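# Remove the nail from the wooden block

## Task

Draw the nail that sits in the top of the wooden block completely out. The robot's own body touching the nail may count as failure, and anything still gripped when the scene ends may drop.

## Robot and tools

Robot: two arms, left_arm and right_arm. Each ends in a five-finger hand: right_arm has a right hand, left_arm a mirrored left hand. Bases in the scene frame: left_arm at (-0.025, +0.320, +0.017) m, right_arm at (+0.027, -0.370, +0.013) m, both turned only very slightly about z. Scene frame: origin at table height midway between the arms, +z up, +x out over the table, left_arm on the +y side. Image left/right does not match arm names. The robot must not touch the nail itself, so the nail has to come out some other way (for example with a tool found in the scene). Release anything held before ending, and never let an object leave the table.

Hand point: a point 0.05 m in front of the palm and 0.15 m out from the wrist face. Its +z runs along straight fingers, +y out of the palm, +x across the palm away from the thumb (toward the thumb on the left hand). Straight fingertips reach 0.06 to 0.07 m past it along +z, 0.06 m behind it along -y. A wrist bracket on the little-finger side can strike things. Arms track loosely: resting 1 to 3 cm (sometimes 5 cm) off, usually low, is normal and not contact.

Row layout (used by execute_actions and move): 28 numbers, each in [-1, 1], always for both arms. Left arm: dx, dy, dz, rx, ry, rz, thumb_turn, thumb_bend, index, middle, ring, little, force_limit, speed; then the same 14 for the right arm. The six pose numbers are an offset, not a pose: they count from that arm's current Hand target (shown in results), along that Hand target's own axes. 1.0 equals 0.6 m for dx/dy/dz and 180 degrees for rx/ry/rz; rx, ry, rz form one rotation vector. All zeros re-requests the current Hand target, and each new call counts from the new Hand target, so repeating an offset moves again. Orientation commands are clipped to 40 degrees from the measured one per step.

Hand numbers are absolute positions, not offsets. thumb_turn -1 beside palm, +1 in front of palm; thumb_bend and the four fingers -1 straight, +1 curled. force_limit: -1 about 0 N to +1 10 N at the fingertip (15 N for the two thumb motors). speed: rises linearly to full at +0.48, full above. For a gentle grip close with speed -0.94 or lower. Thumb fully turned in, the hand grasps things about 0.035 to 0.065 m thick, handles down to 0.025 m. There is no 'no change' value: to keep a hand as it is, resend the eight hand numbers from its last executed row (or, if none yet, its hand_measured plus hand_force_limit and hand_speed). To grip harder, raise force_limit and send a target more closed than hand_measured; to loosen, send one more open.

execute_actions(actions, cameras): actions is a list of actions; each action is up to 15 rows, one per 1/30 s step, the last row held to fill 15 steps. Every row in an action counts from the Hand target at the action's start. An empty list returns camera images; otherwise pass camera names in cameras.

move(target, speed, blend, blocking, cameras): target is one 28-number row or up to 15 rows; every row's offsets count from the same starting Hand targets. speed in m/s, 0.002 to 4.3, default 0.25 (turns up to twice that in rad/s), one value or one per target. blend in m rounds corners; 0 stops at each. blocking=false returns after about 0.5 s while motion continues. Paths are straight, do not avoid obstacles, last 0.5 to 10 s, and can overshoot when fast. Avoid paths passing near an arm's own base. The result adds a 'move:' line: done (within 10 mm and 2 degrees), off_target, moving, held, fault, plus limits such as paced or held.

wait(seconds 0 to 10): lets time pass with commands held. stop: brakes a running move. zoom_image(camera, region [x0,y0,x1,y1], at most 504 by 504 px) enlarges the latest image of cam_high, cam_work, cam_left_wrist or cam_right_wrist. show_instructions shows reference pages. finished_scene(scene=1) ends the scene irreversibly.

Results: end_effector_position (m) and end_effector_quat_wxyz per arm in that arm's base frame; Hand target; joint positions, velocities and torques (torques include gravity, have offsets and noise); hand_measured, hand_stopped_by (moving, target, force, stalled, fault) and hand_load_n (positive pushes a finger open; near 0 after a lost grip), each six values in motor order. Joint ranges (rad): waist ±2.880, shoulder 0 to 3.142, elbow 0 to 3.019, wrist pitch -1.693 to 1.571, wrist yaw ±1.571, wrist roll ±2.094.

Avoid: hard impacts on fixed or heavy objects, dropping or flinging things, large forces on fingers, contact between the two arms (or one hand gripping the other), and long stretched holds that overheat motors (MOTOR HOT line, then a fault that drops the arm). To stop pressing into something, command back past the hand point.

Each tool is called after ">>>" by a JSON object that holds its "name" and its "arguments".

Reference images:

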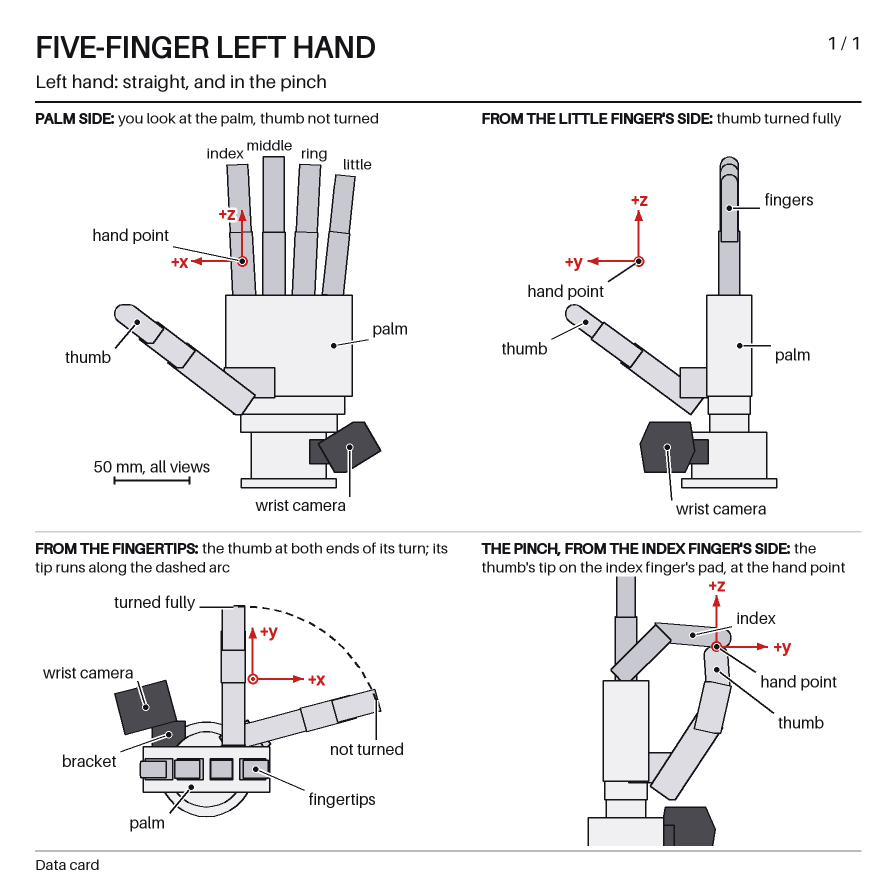

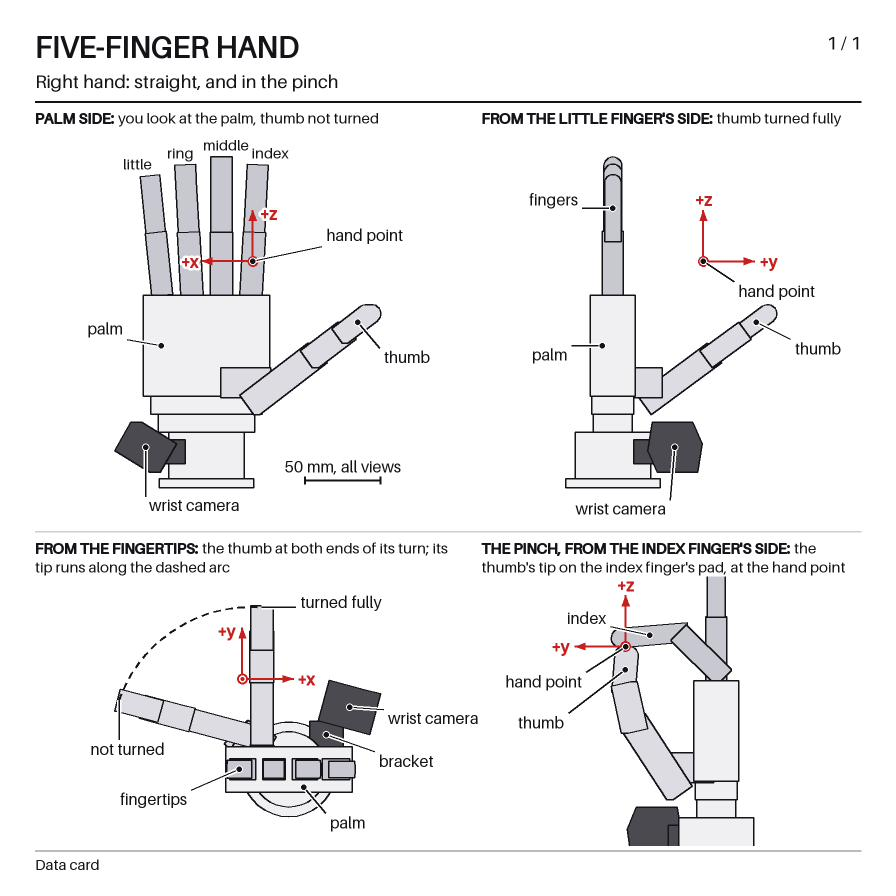

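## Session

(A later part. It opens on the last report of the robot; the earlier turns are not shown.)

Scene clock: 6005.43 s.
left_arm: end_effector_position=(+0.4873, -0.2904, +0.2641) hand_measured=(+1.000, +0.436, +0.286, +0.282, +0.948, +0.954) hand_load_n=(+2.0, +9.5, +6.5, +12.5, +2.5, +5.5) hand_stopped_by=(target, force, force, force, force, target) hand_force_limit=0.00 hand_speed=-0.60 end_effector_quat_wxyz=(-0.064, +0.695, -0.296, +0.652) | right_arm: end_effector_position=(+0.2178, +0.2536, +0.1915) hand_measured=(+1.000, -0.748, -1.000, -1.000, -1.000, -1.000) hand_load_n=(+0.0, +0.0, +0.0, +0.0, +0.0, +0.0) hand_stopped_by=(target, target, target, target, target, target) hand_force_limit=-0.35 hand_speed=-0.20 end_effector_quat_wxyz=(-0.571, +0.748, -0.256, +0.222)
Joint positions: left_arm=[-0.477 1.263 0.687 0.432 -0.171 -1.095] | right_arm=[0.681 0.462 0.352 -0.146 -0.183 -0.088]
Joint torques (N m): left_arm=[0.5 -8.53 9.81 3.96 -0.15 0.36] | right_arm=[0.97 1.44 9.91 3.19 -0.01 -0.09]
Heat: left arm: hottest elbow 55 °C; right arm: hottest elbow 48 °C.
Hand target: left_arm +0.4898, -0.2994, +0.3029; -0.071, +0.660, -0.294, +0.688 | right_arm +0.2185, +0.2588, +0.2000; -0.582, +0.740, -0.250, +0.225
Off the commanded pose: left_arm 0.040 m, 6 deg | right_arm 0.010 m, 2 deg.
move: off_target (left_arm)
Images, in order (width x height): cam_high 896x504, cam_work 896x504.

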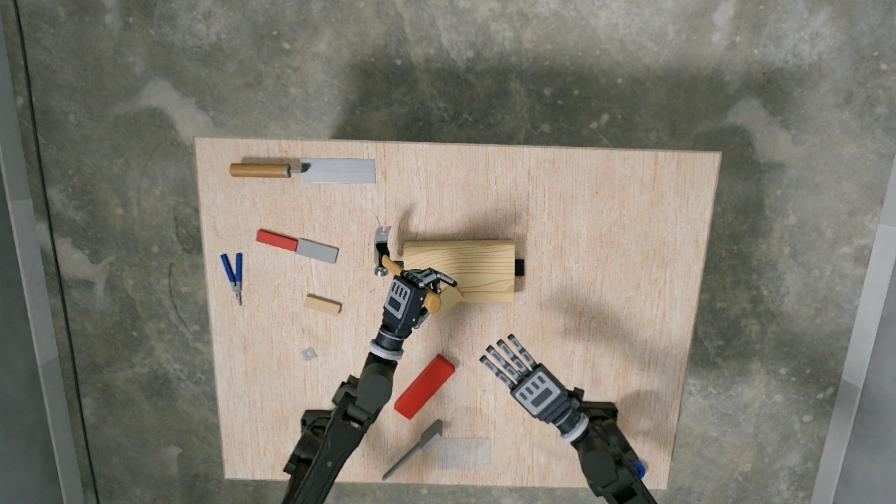

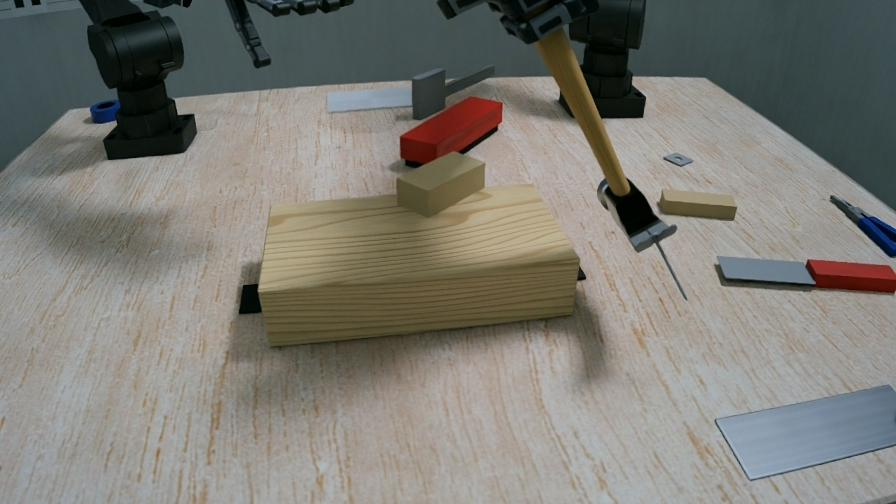

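>>> {"name": "move", "arguments": {"target": [[-0.1011,0.0581,0.0051,0,0,0,1,1,1,1,0.95,0.955,0,-0.6,0,0,0,0,0,0,1,-0.75,-1,-1,-1,-1,-0.35,-0.2]], "speed": 0.05, "cameras": ["cam_high","cam_work"]}}

>>> {"name": "zoom_image", "arguments": {"camera": "cam_work", "region": [560, 160, 720, 320]}}

>>> {"name": "zoom_image", "arguments": {"camera": "cam_high", "region": [340, 210, 460, 330]}}

Scene clock: 6021.43 s.
left_arm: end_effector_position=(+0.4860, -0.2895, +0.1995) hand_measured=(+1.000, +0.436, +0.286, +0.282, +0.948, +0.954) hand_load_n=(+2.0, +10.0, +6.5, +12.5, +2.5, +5.0) hand_stopped_by=(target, force, force, force, force, target) hand_force_limit=0.00 hand_speed=-0.60 end_effector_quat_wxyz=(-0.065, +0.693, -0.295, +0.655) | right_arm: end_effector_position=(+0.2178, +0.2536, +0.1915) hand_measured=(+1.000, -0.748, -1.000, -1.000, -1.000, -1.000) hand_load_n=(+0.0, +0.0, -0.5, +0.0, +0.0, +0.0) hand_stopped_by=(target, target, target, target, target, target) hand_force_limit=-0.35 hand_speed=-0.20 end_effector_quat_wxyz=(-0.571, +0.748, -0.256, +0.222)
Joint positions: left_arm=[-0.477 1.409 0.595 0.677 -0.172 -1.092] | right_arm=[0.681 0.462 0.352 -0.146 -0.183 -0.088]
Joint torques (N m): left_arm=[0.56 -9 8.38 3.99 -0.09 0.33] | right_arm=[1.03 1.2 9.92 3.26 -0.02 -0.08]
Heat: left arm: hottest elbow 53 °C; right arm: hottest elbow 47 °C.
Hand target: left_arm +0.4898, -0.2994, +0.2329; -0.071, +0.660, -0.294, +0.688 | right_arm +0.2185, +0.2588, +0.2000; -0.582, +0.740, -0.250, +0.225
Off the commanded pose: left_arm 0.035 m, 5 deg | right_arm 0.010 m, 2 deg.
move: off_target (left_arm)
Images, in order (width x height): cam_high 896x504, cam_work 896x504.

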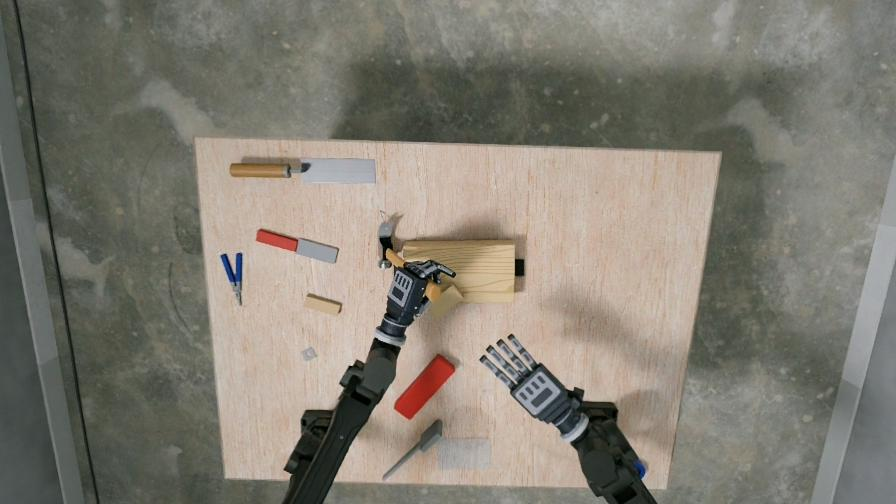

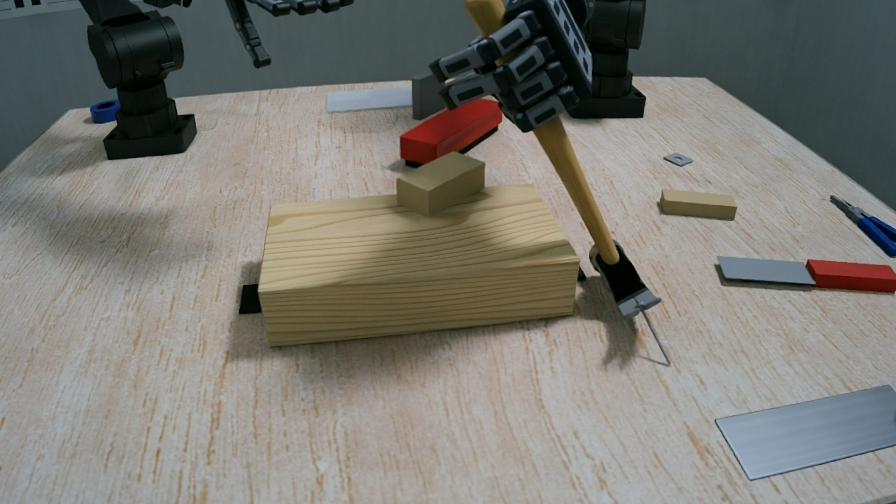

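Scaled by 3.150 from the camera's 896x504 image, which has a finer 1280x720 frame.

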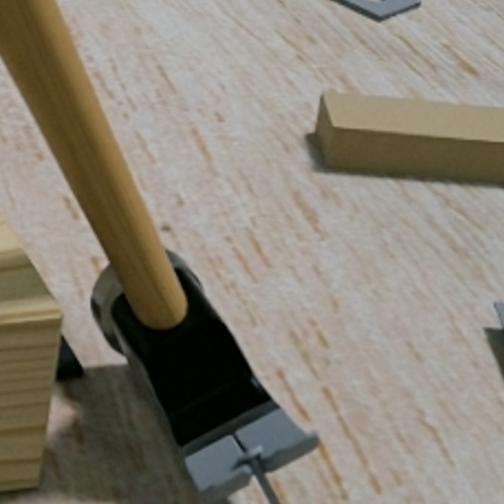

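Scaled by 4.200 from the camera's 896x504 image, which has a finer 1280x720 frame.

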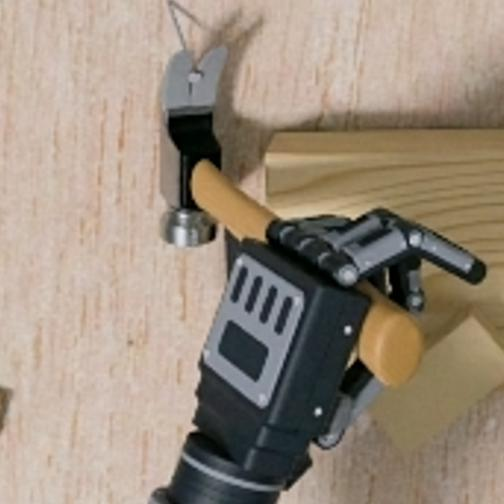

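>>> {"name": "move", "arguments": {"target": [[-0.0245,0.0141,0.0012,0,0,0,1,1,1,1,0.95,0.955,0,-0.6,0,0,0,0,0,0,1,-0.75,-1,-1,-1,-1,-0.35,-0.2]], "speed": 0.03, "cameras": ["cam_high","cam_work"]}}

>>> {"name": "zoom_image", "arguments": {"camera": "cam_work", "region": [560, 220, 720, 380]}}

>>> {"name": "zoom_image", "arguments": {"camera": "cam_high", "region": [350, 190, 450, 290]}}

Scene clock: 6029.00 s.
left_arm: end_effector_position=(+0.4877, -0.2905, +0.1934) hand_measured=(+1.000, +0.436, +0.286, +0.282, +0.948, +0.954) hand_load_n=(+2.0, +9.5, +6.5, +12.5, +3.0, +3.5) hand_stopped_by=(target, force, force, force, force, target) hand_force_limit=0.00 hand_speed=-0.60 end_effector_quat_wxyz=(-0.067, +0.685, -0.294, +0.663) | right_arm: end_effector_position=(+0.2178, +0.2536, +0.1915) hand_measured=(+1.000, -0.748, -1.000, -1.000, -1.000, -1.000) hand_load_n=(+0.0, +0.0, +0.0, +0.0, +0.0, +0.0) hand_stopped_by=(target, target, target, target, target, target) hand_force_limit=-0.35 hand_speed=-0.20 end_effector_quat_wxyz=(-0.571, +0.748, -0.256, +0.222)
Joint positions: left_arm=[-0.478 1.445 0.587 0.746 -0.173 -1.085] | right_arm=[0.681 0.462 0.352 -0.146 -0.183 -0.088]
Joint torques (N m): left_arm=[0.56 -8.35 7.61 3.63 -0.06 0.26] | right_arm=[1.08 1.26 9.94 3.18 -0.02 -0.07]
Heat: left arm: hottest elbow 51 °C; right arm: hottest elbow 47 °C.
Hand target: left_arm +0.4898, -0.2993, +0.2160; -0.071, +0.660, -0.294, +0.688 | right_arm +0.2185, +0.2588, +0.2000; -0.582, +0.740, -0.250, +0.225
Off the commanded pose: left_arm 0.024 m, 4 deg | right_arm 0.010 m, 2 deg.
move: off_target (left_arm)
Images, in order (width x height): cam_high 896x504, cam_work 896x504.

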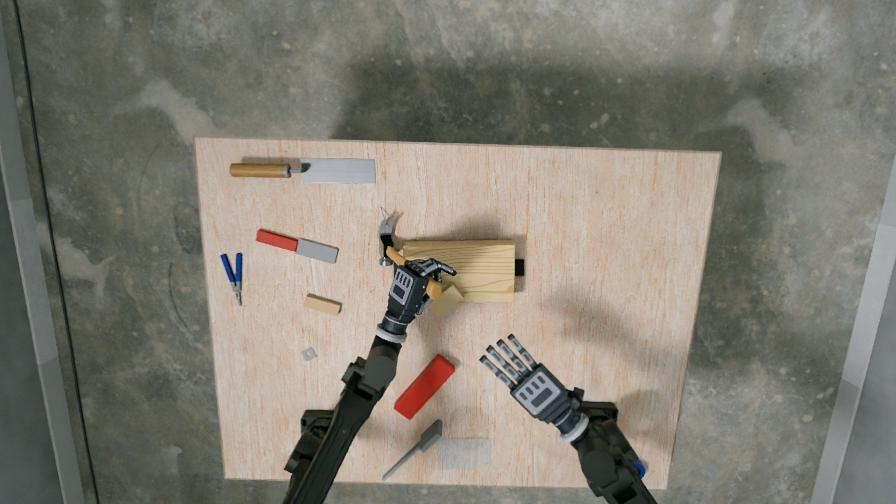

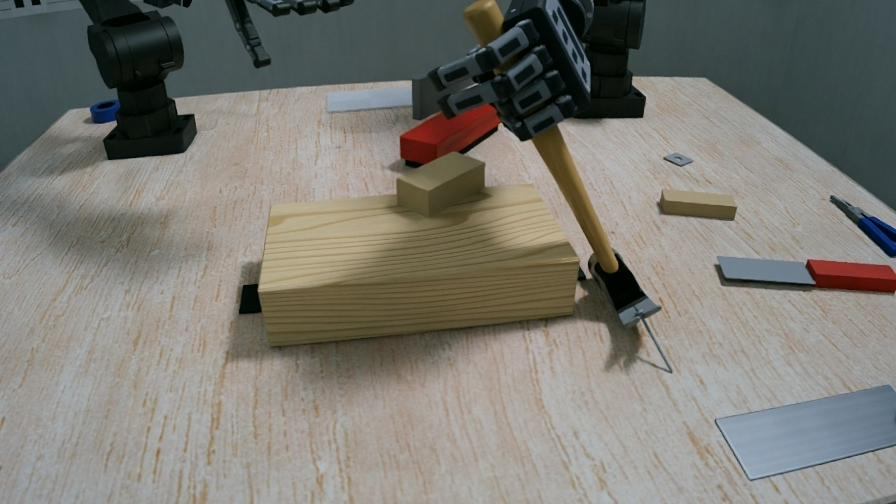

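Scaled by 3.150 from the camera's 896x504 image, which has a finer 1280x720 frame.

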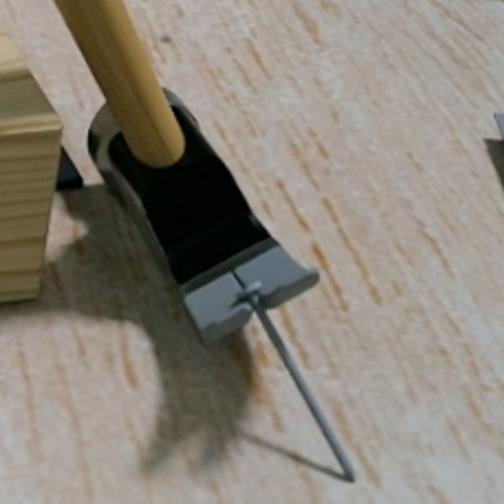

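Scaled by 5.040 from the camera's 896x504 image, which has a finer 1280x720 frame.

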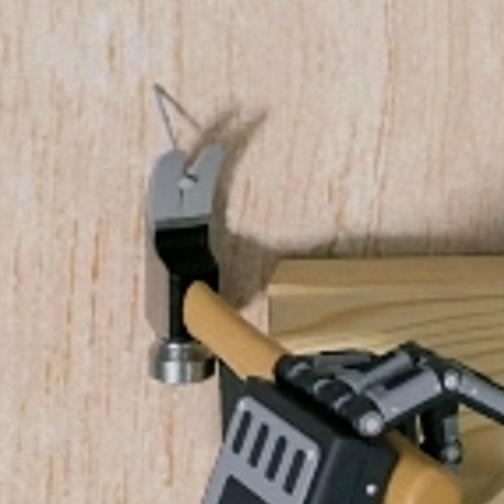

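>>> {"name": "move", "arguments": {"target": [[-0.0345,0.0199,0.0017,0,0,0,1,1,1,1,0.95,0.955,0,-0.6,0,0,0,0,0,0,1,-0.75,-1,-1,-1,-1,-0.35,-0.2]], "speed": 0.03, "cameras": ["cam_high","cam_work"]}}

>>> {"name": "zoom_image", "arguments": {"camera": "cam_work", "region": [560, 220, 720, 380]}}

>>> {"name": "zoom_image", "arguments": {"camera": "cam_high", "region": [350, 190, 450, 290]}}

Scene clock: 6034.60 s.
left_arm: end_effector_position=(+0.4918, -0.2928, +0.1913) hand_measured=(+1.000, +0.436, +0.286, +0.282, +0.948, +0.954) hand_load_n=(+2.0, +9.5, +6.5, +12.5, +2.5, +0.0) hand_stopped_by=(target, force, force, force, force, target) hand_force_limit=0.00 hand_speed=-0.60 end_effector_quat_wxyz=(-0.072, +0.667, -0.290, +0.682) | right_arm: end_effector_position=(+0.2178, +0.2536, +0.1915) hand_measured=(+1.000, -0.748, -1.000, -1.000, -1.000, -1.000) hand_load_n=(+0.0, +0.0, +0.0, +0.0, +0.0, +0.0) hand_stopped_by=(target, target, target, target, target, target) hand_force_limit=-0.35 hand_speed=-0.20 end_effector_quat_wxyz=(-0.571, +0.748, -0.256, +0.222)
Joint positions: left_arm=[-0.478 1.499 0.582 0.857 -0.173 -1.065] | right_arm=[0.681 0.462 0.352 -0.146 -0.183 -0.088]
Joint torques (N m): left_arm=[0.56 -7.47 6.17 2.91 -0.01 0.06] | right_arm=[1.2 1.2 9.91 3.21 0 -0.09]
Heat: left arm: hottest elbow 50 °C; right arm: hottest elbow 47 °C.
Hand target: left_arm +0.4897, -0.2994, +0.1920; -0.071, +0.660, -0.294, +0.688 | right_arm +0.2185, +0.2588, +0.2000; -0.582, +0.740, -0.250, +0.225
Off the commanded pose: left_arm 0.007 m, 1 deg | right_arm 0.010 m, 2 deg.
move: done
Images, in order (width x height): cam_high 896x504, cam_work 896x504.

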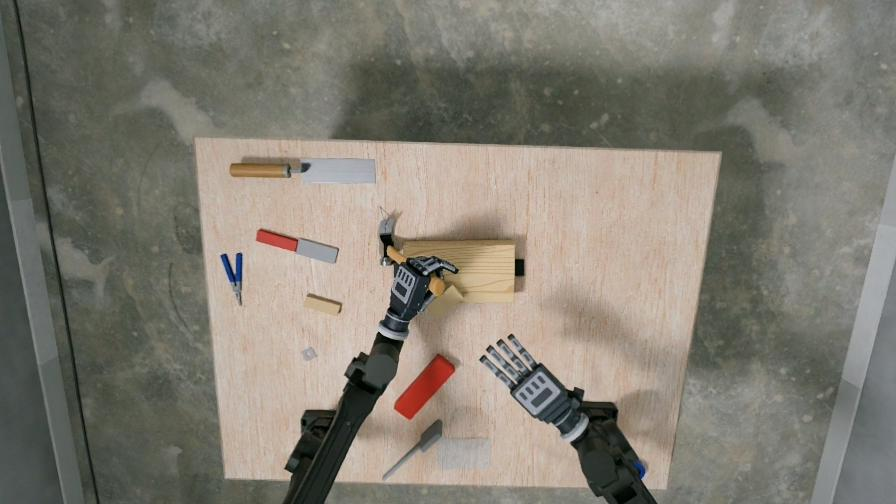

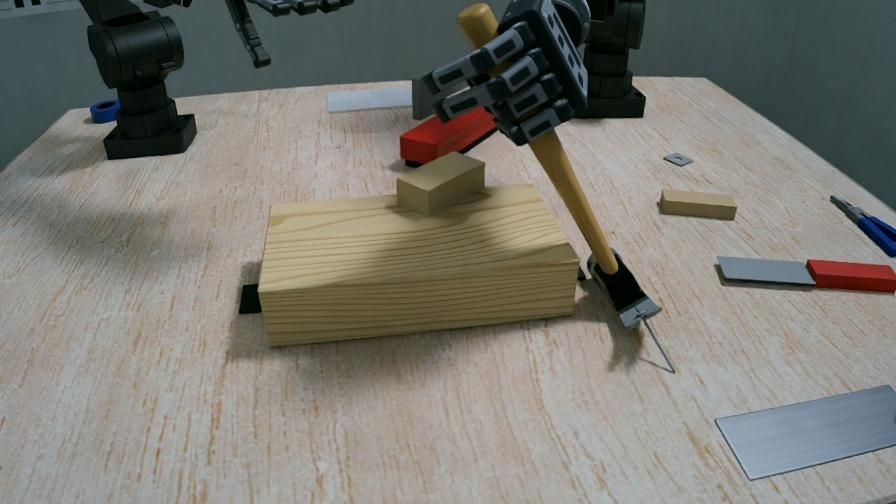

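Scaled by 3.150 from the camera's 896x504 image, which has a finer 1280x720 frame.

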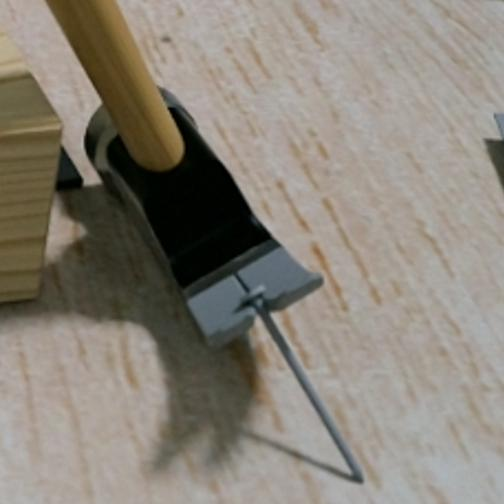

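Scaled by 5.040 from the camera's 896x504 image, which has a finer 1280x720 frame.

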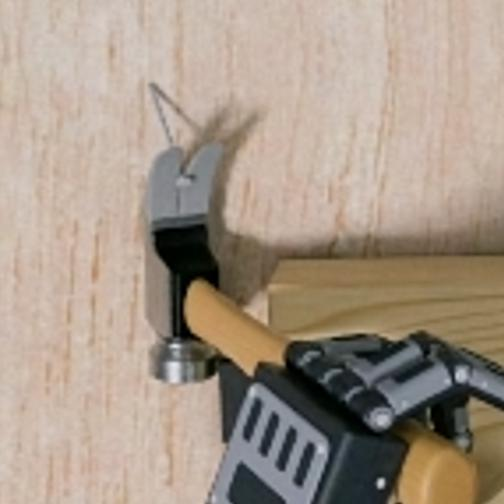

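>>> {"name": "move", "arguments": {"target": [[0.0060,0.0270,-0.0753,0.0322,0.0541,0.0221,1,1,1,1,0.95,0.955,0,-0.6,0,0,0,0,0,0,1,-0.75,-1,-1,-1,-1,-0.35,-0.2]], "speed": 0.03, "cameras": ["cam_high","cam_work"]}}

>>> {"name": "zoom_image", "arguments": {"camera": "cam_work", "region": [540, 200, 720, 380]}}

>>> {"name": "zoom_image", "arguments": {"camera": "cam_high", "region": [350, 190, 450, 290]}}

Scene clock: 6080.97 s.
left_arm: end_effector_position=(+0.4458, -0.2958, +0.1928) hand_measured=(+1.000, +0.436, +0.286, +0.282, +0.948, +0.954) hand_load_n=(+2.0, +10.0, +7.0, +12.5, +3.0, +0.0) hand_stopped_by=(target, force, force, force, force, target) hand_force_limit=0.00 hand_speed=-0.60 end_effector_quat_wxyz=(-0.104, +0.587, -0.283, +0.751) | right_arm: end_effector_position=(+0.2178, +0.2536, +0.1915) hand_measured=(+1.000, -0.748, -1.000, -1.000, -1.000, -1.000) hand_load_n=(+0.0, +0.0, -0.5, +0.0, +0.0, +0.0) hand_stopped_by=(target, target, target, target, target, target) hand_force_limit=-0.35 hand_speed=-0.20 end_effector_quat_wxyz=(-0.571, +0.748, -0.256, +0.222)
Joint positions: left_arm=[-0.546 1.596 0.453 1.299 -0.231 -0.947] | right_arm=[0.681 0.462 0.352 -0.146 -0.183 -0.088]
Joint torques (N m): left_arm=[0.56 -6.83 4.3 2.48 -0.13 0.04] | right_arm=[1.03 1.32 9.92 3.22 -0.02 -0.09]
Heat: left arm: hottest elbow 43 °C; right arm: hottest elbow 47 °C.
Hand target: left_arm +0.4418, -0.3002, +0.1891; -0.102, +0.584, -0.287, +0.752 | right_arm +0.2185, +0.2588, +0.2000; -0.582, +0.740, -0.250, +0.225
Off the commanded pose: left_arm 0.007 m, 1 deg | right_arm 0.010 m, 2 deg.
move: done
Images, in order (width x height): cam_high 896x504, cam_work 896x504.

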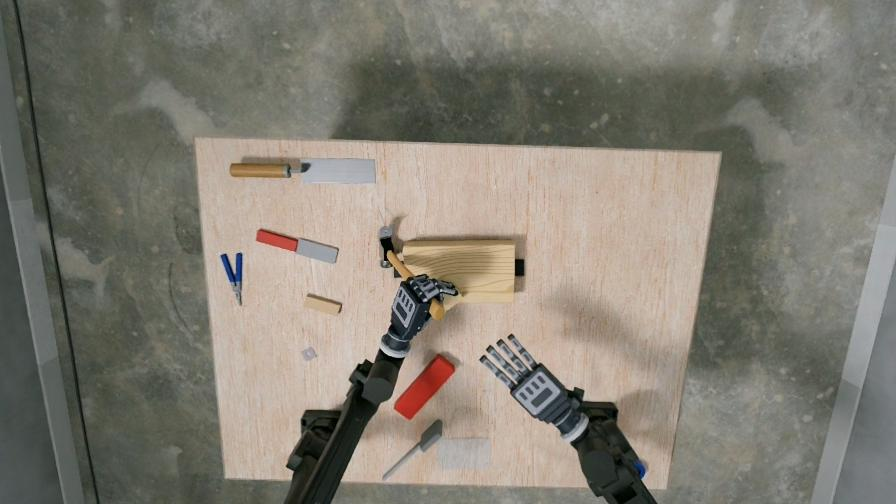

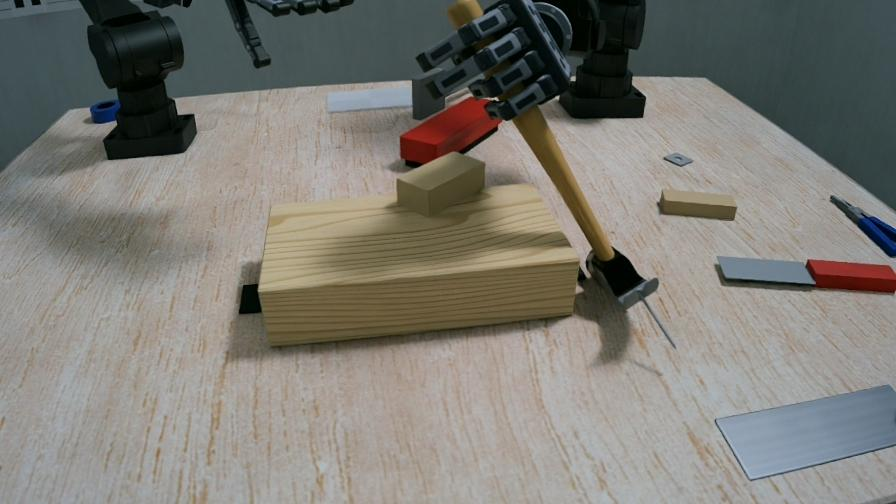

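Scaled by 2.800 from the camera's 896x504 image, which has a finer 1280x720 frame.

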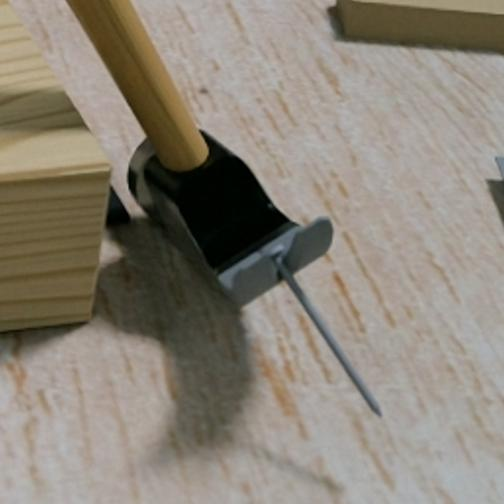

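Scaled by 5.040 from the camera's 896x504 image, which has a finer 1280x720 frame.

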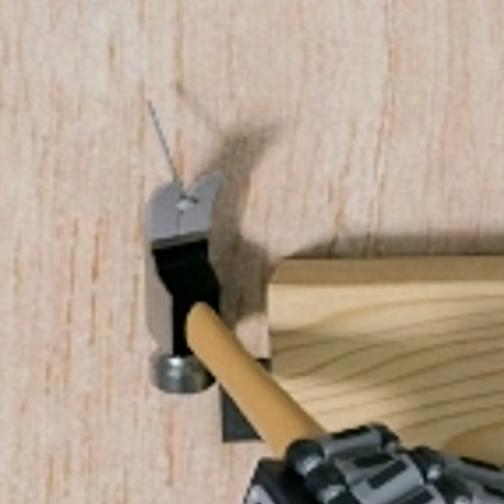

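>>> {"name": "execute_actions", "arguments": {"actions": []}}

Scene clock: 6101.37 s.
left_arm: end_effector_position=(+0.4458, -0.2958, +0.1928) hand_measured=(+1.000, +0.436, +0.286, +0.282, +0.948, +0.954) hand_load_n=(+2.0, +9.5, +6.5, +12.5, +3.0, +0.0) hand_stopped_by=(target, force, force, force, force, target) hand_force_limit=0.00 hand_speed=-0.60 end_effector_quat_wxyz=(-0.104, +0.587, -0.283, +0.751) | right_arm: end_effector_position=(+0.2178, +0.2536, +0.1915) hand_measured=(+1.000, -0.748, -1.000, -1.000, -1.000, -1.000) hand_load_n=(+0.0, -0.5, +0.0, +0.0, +0.0, +0.0) hand_stopped_by=(target, target, target, target, target, target) hand_force_limit=-0.35 hand_speed=-0.20 end_effector_quat_wxyz=(-0.571, +0.748, -0.256, +0.222)
Joint positions: left_arm=[-0.546 1.596 0.453 1.299 -0.231 -0.947] | right_arm=[0.681 0.462 0.352 -0.146 -0.183 -0.088]
Joint velocities: within noise
Joint torques (N m): left_arm=[0.62 -6.89 4.31 2.54 -0.12 0.04] | right_arm=[1.14 1.26 9.92 3.22 -0.01 -0.06]
Heat: left arm: hottest elbow 42 °C; right arm: hottest elbow 47 °C.
Hand target: left_arm +0.4418, -0.3002, +0.1891; -0.102, +0.584, -0.287, +0.752 | right_arm +0.2185, +0.2588, +0.2000; -0.582, +0.740, -0.250, +0.225
Off the commanded pose: left_arm 0.007 m, 1 deg | right_arm 0.010 m, 2 deg.

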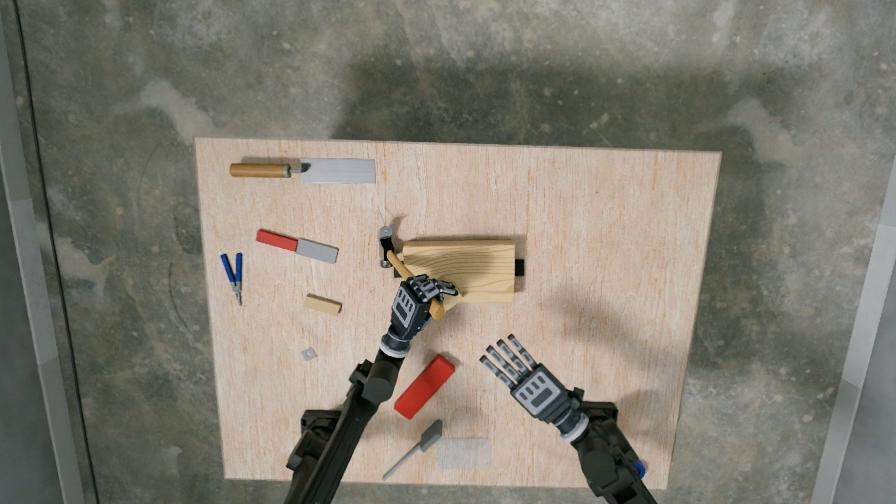

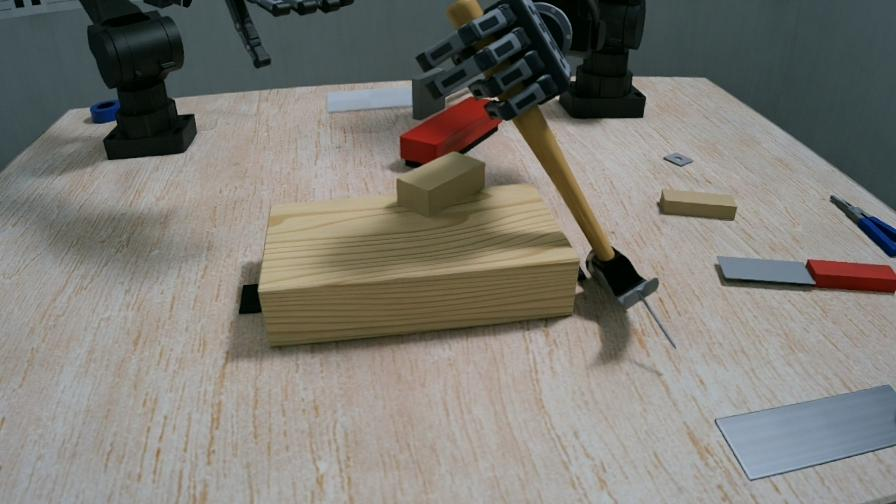

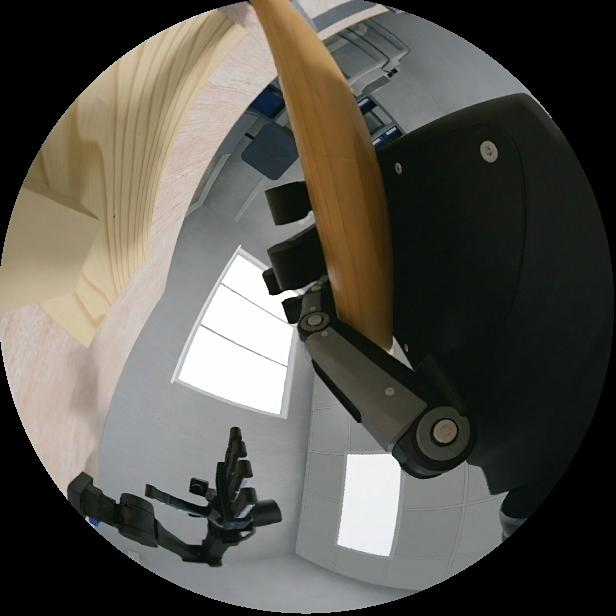

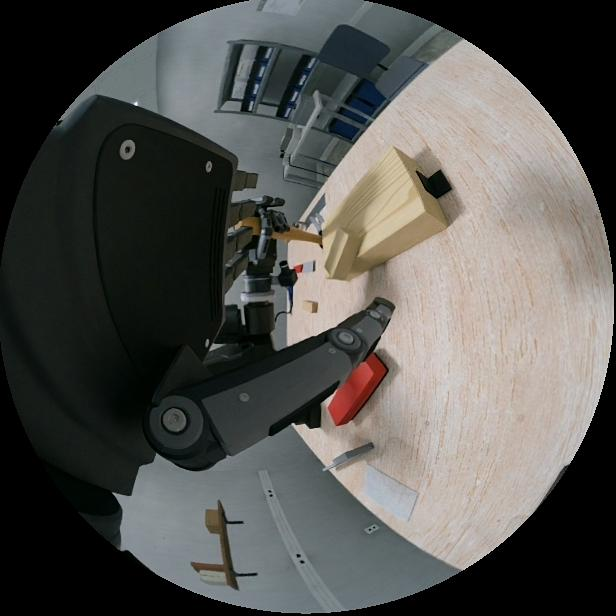

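>>> {"name": "zoom_image", "arguments": {"camera": "cam_work", "region": [540, 200, 720, 380]}}

>>> {"name": "zoom_image", "arguments": {"camera": "cam_high", "region": [350, 190, 450, 290]}}

>>> {"name": "zoom_image", "arguments": {"camera": "cam_left_wrist", "region": [160, 0, 420, 160]}}

Scaled by 2.800 from the camera's 896x504 image, which has a finer 1280x720 frame.

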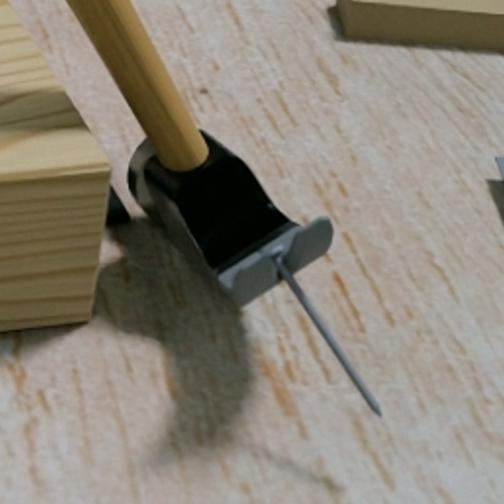

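Scaled by 5.040 from the camera's 896x504 image, which has a finer 1280x720 frame.

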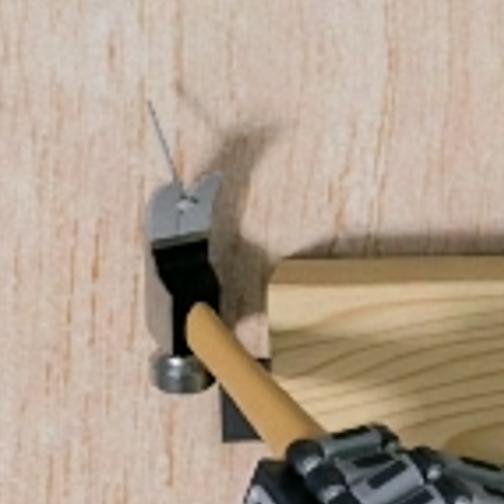

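Scaled by 1.938 from the camera's 616x616 image, which has a finer 880x880 frame.

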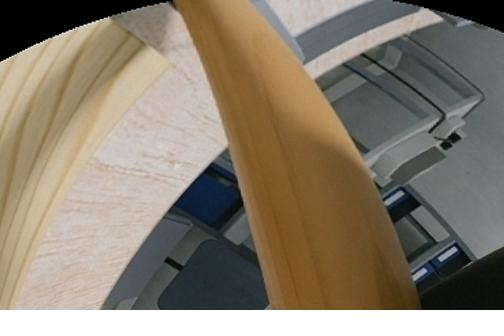

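>>> {"name": "move", "arguments": {"target": [-0.0282, -0.0055, 0.0232, 0, -0.042, -0.0148, 1, 1, 1, 1, 0.95, 0.955, 0, -0.6, 0, 0, 0, 0, 0, 0, 1, -0.75, -1, -1, -1, -1, -0.35, -0.2], "speed": 0.03, "cameras": ["cam_high", "cam_work"]}}

>>> {"name": "zoom_image", "arguments": {"camera": "cam_work", "region": [540, 200, 720, 380]}}

>>> {"name": "zoom_image", "arguments": {"camera": "cam_high", "region": [350, 190, 450, 290]}}

Scene clock: 6183.13 s.
left_arm: end_effector_position=(+0.4598, -0.2921, +0.1923) hand_measured=(+1.000, +0.436, +0.286, +0.282, +0.948, +0.954) hand_load_n=(+2.0, +10.0, +6.5, +12.0, +4.5, +0.0) hand_stopped_by=(target, force, force, force, force, target) hand_force_limit=0.00 hand_speed=-0.60 end_effector_quat_wxyz=(-0.110, +0.623, -0.265, +0.728) | right_arm: end_effector_position=(+0.2178, +0.2536, +0.1915) hand_measured=(+1.000, -0.748, -1.000, -1.000, -1.000, -1.000) hand_load_n=(+0.0, +0.0, +0.0, +0.0, +0.0, +0.0) hand_stopped_by=(target, target, target, target, target, target) hand_force_limit=-0.35 hand_speed=-0.20 end_effector_quat_wxyz=(-0.571, +0.748, -0.256, +0.222)
Joint positions: left_arm=[-0.552 1.552 0.481 1.159 -0.298 -0.994] | right_arm=[0.681 0.462 0.352 -0.146 -0.183 -0.088]
Joint torques (N m): left_arm=[1.14 -7.12 5.07 0.43 -0.29 -0.29] | right_arm=[0.97 1.2 9.92 3.28 0 -0.09]
Heat: left arm: hottest elbow 38 °C; right arm: hottest elbow 47 °C.
Hand target: left_arm +0.4603, -0.2936, +0.1790; -0.104, +0.639, -0.266, +0.714 | right_arm +0.2185, +0.2588, +0.2000; -0.582, +0.740, -0.250, +0.225
Off the commanded pose: left_arm 0.013 m, 3 deg | right_arm 0.010 m, 2 deg.
move: off_target (left_arm)
Images, in order (width x height): cam_high 896x504, cam_work 896x504.

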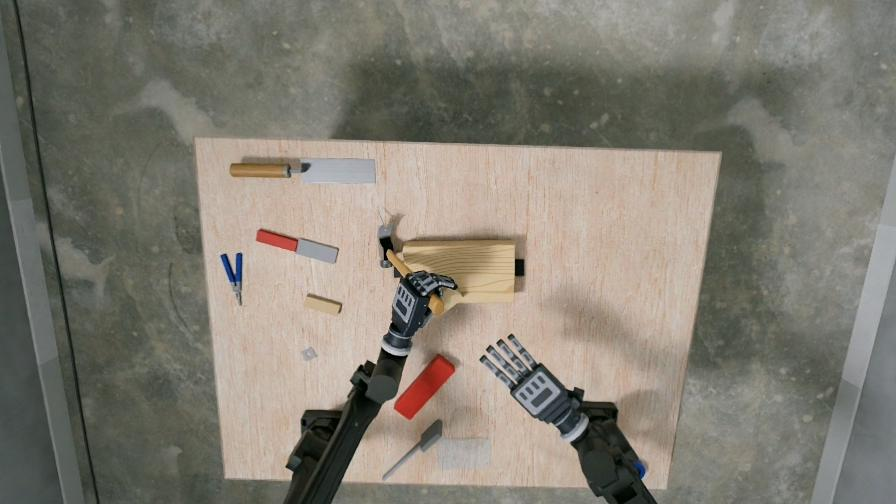

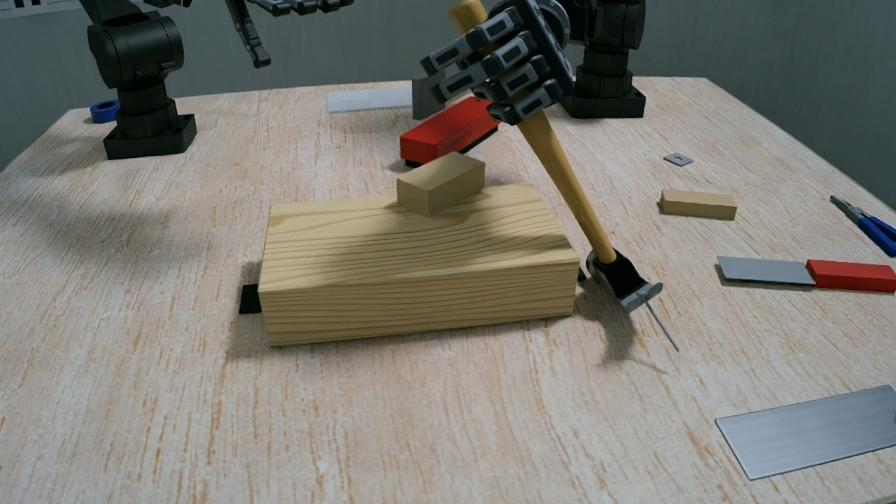

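Scaled by 2.800 from the camera's 896x504 image, which has a finer 1280x720 frame.

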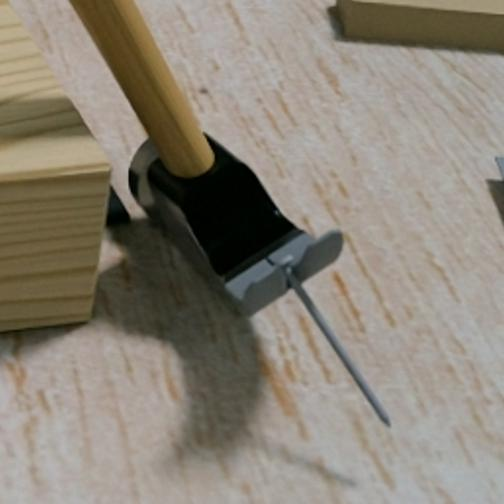

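Scaled by 5.040 from the camera's 896x504 image, which has a finer 1280x720 frame.

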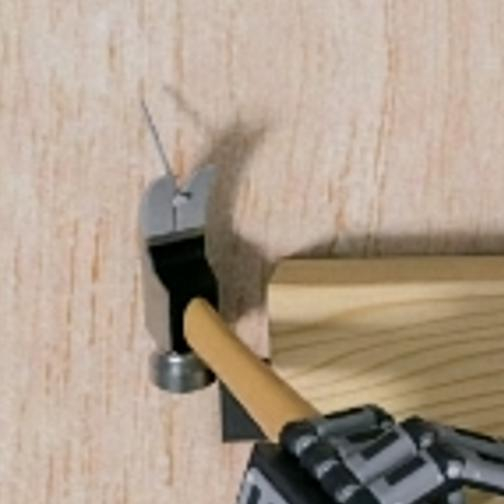

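>>> {"name": "move", "arguments": {"target": [0.0217, -0.0265, 0.0282, 0, -0.021, -0.0074, 1, 1, 1, 1, 0.95, 0.955, 0, -0.6, 0, 0, 0, 0, 0, 0, 1, -0.75, -1, -1, -1, -1, -0.35, -0.2], "speed": 0.03, "cameras": ["cam_high", "cam_work"]}}

>>> {"name": "zoom_image", "arguments": {"camera": "cam_work", "region": [540, 200, 720, 380]}}

>>> {"name": "zoom_image", "arguments": {"camera": "cam_high", "region": [350, 190, 450, 290]}}

Scene clock: 6269.07 s.
left_arm: end_effector_position=(+0.4694, -0.2929, +0.1903) hand_measured=(+1.000, +0.436, +0.286, +0.282, +0.948, +0.954) hand_load_n=(+1.5, +9.5, +6.5, +12.0, +3.5, +1.0) hand_stopped_by=(target, force, force, force, force, target) hand_force_limit=0.00 hand_speed=-0.60 end_effector_quat_wxyz=(-0.106, +0.663, -0.267, +0.691) | right_arm: end_effector_position=(+0.2178, +0.2536, +0.1915) hand_measured=(+1.000, -0.748, -1.000, -1.000, -1.000, -1.000) hand_load_n=(+0.0, +0.0, -0.5, -0.5, -0.5, +0.0) hand_stopped_by=(target, target, target, target, target, target) hand_force_limit=-0.35 hand_speed=-0.20 end_effector_quat_wxyz=(-0.571, +0.748, -0.256, +0.222)
Joint positions: left_arm=[-0.552 1.48 0.518 0.939 -0.32 -1.043] | right_arm=[0.681 0.462 0.352 -0.146 -0.183 -0.088]
Joint torques (N m): left_arm=[2.14 -8.18 7.19 1.05 -0.2 -0.22] | right_arm=[1.03 1.2 9.92 3.28 -0.01 -0.09]
Heat: left arm: hottest elbow 37 °C; right arm: hottest elbow 47 °C.
Hand target: left_arm +0.4777, -0.2909, +0.1991; -0.104, +0.665, -0.255, +0.694 | right_arm +0.2185, +0.2588, +0.2000; -0.582, +0.740, -0.250, +0.225
Off the commanded pose: left_arm 0.012 m, 1 deg | right_arm 0.010 m, 2 deg.
move: off_target (left_arm)
Images, in order (width x height): cam_high 896x504, cam_work 896x504.

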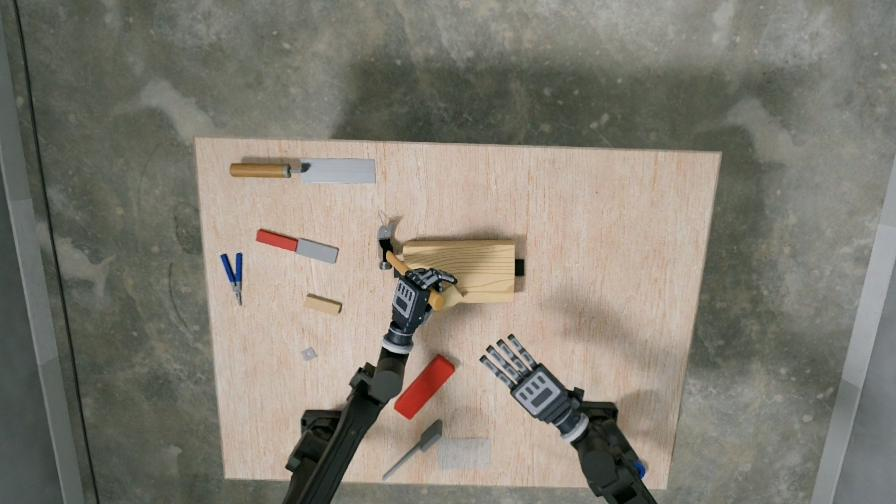

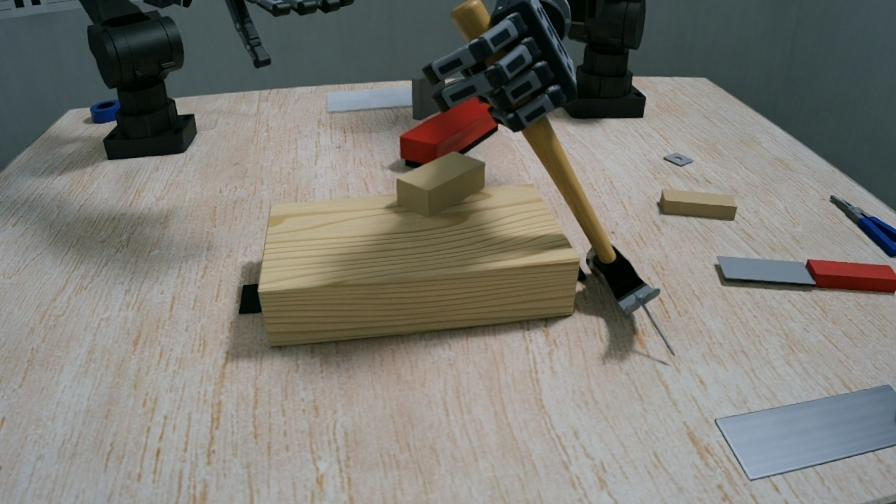

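Scaled by 2.800 from the camera's 896x504 image, which has a finer 1280x720 frame.

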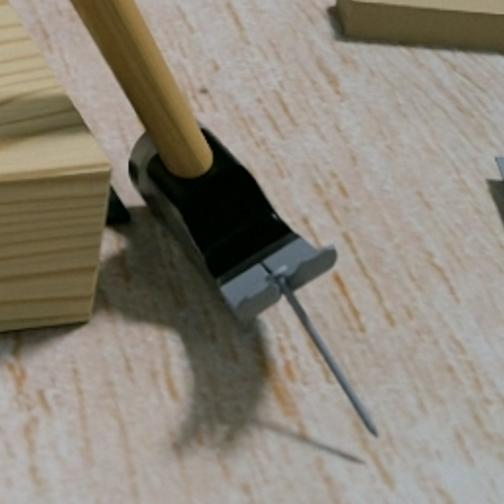

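Scaled by 5.040 from the camera's 896x504 image, which has a finer 1280x720 frame.

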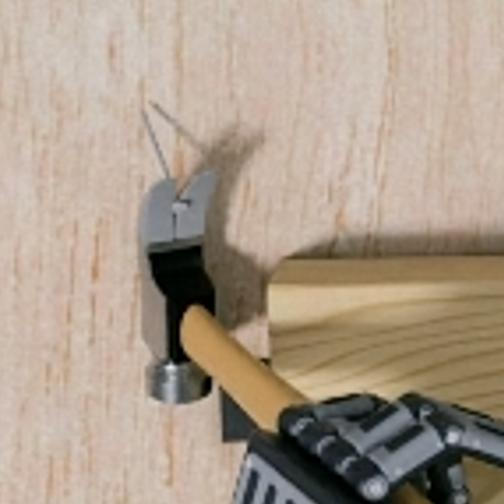

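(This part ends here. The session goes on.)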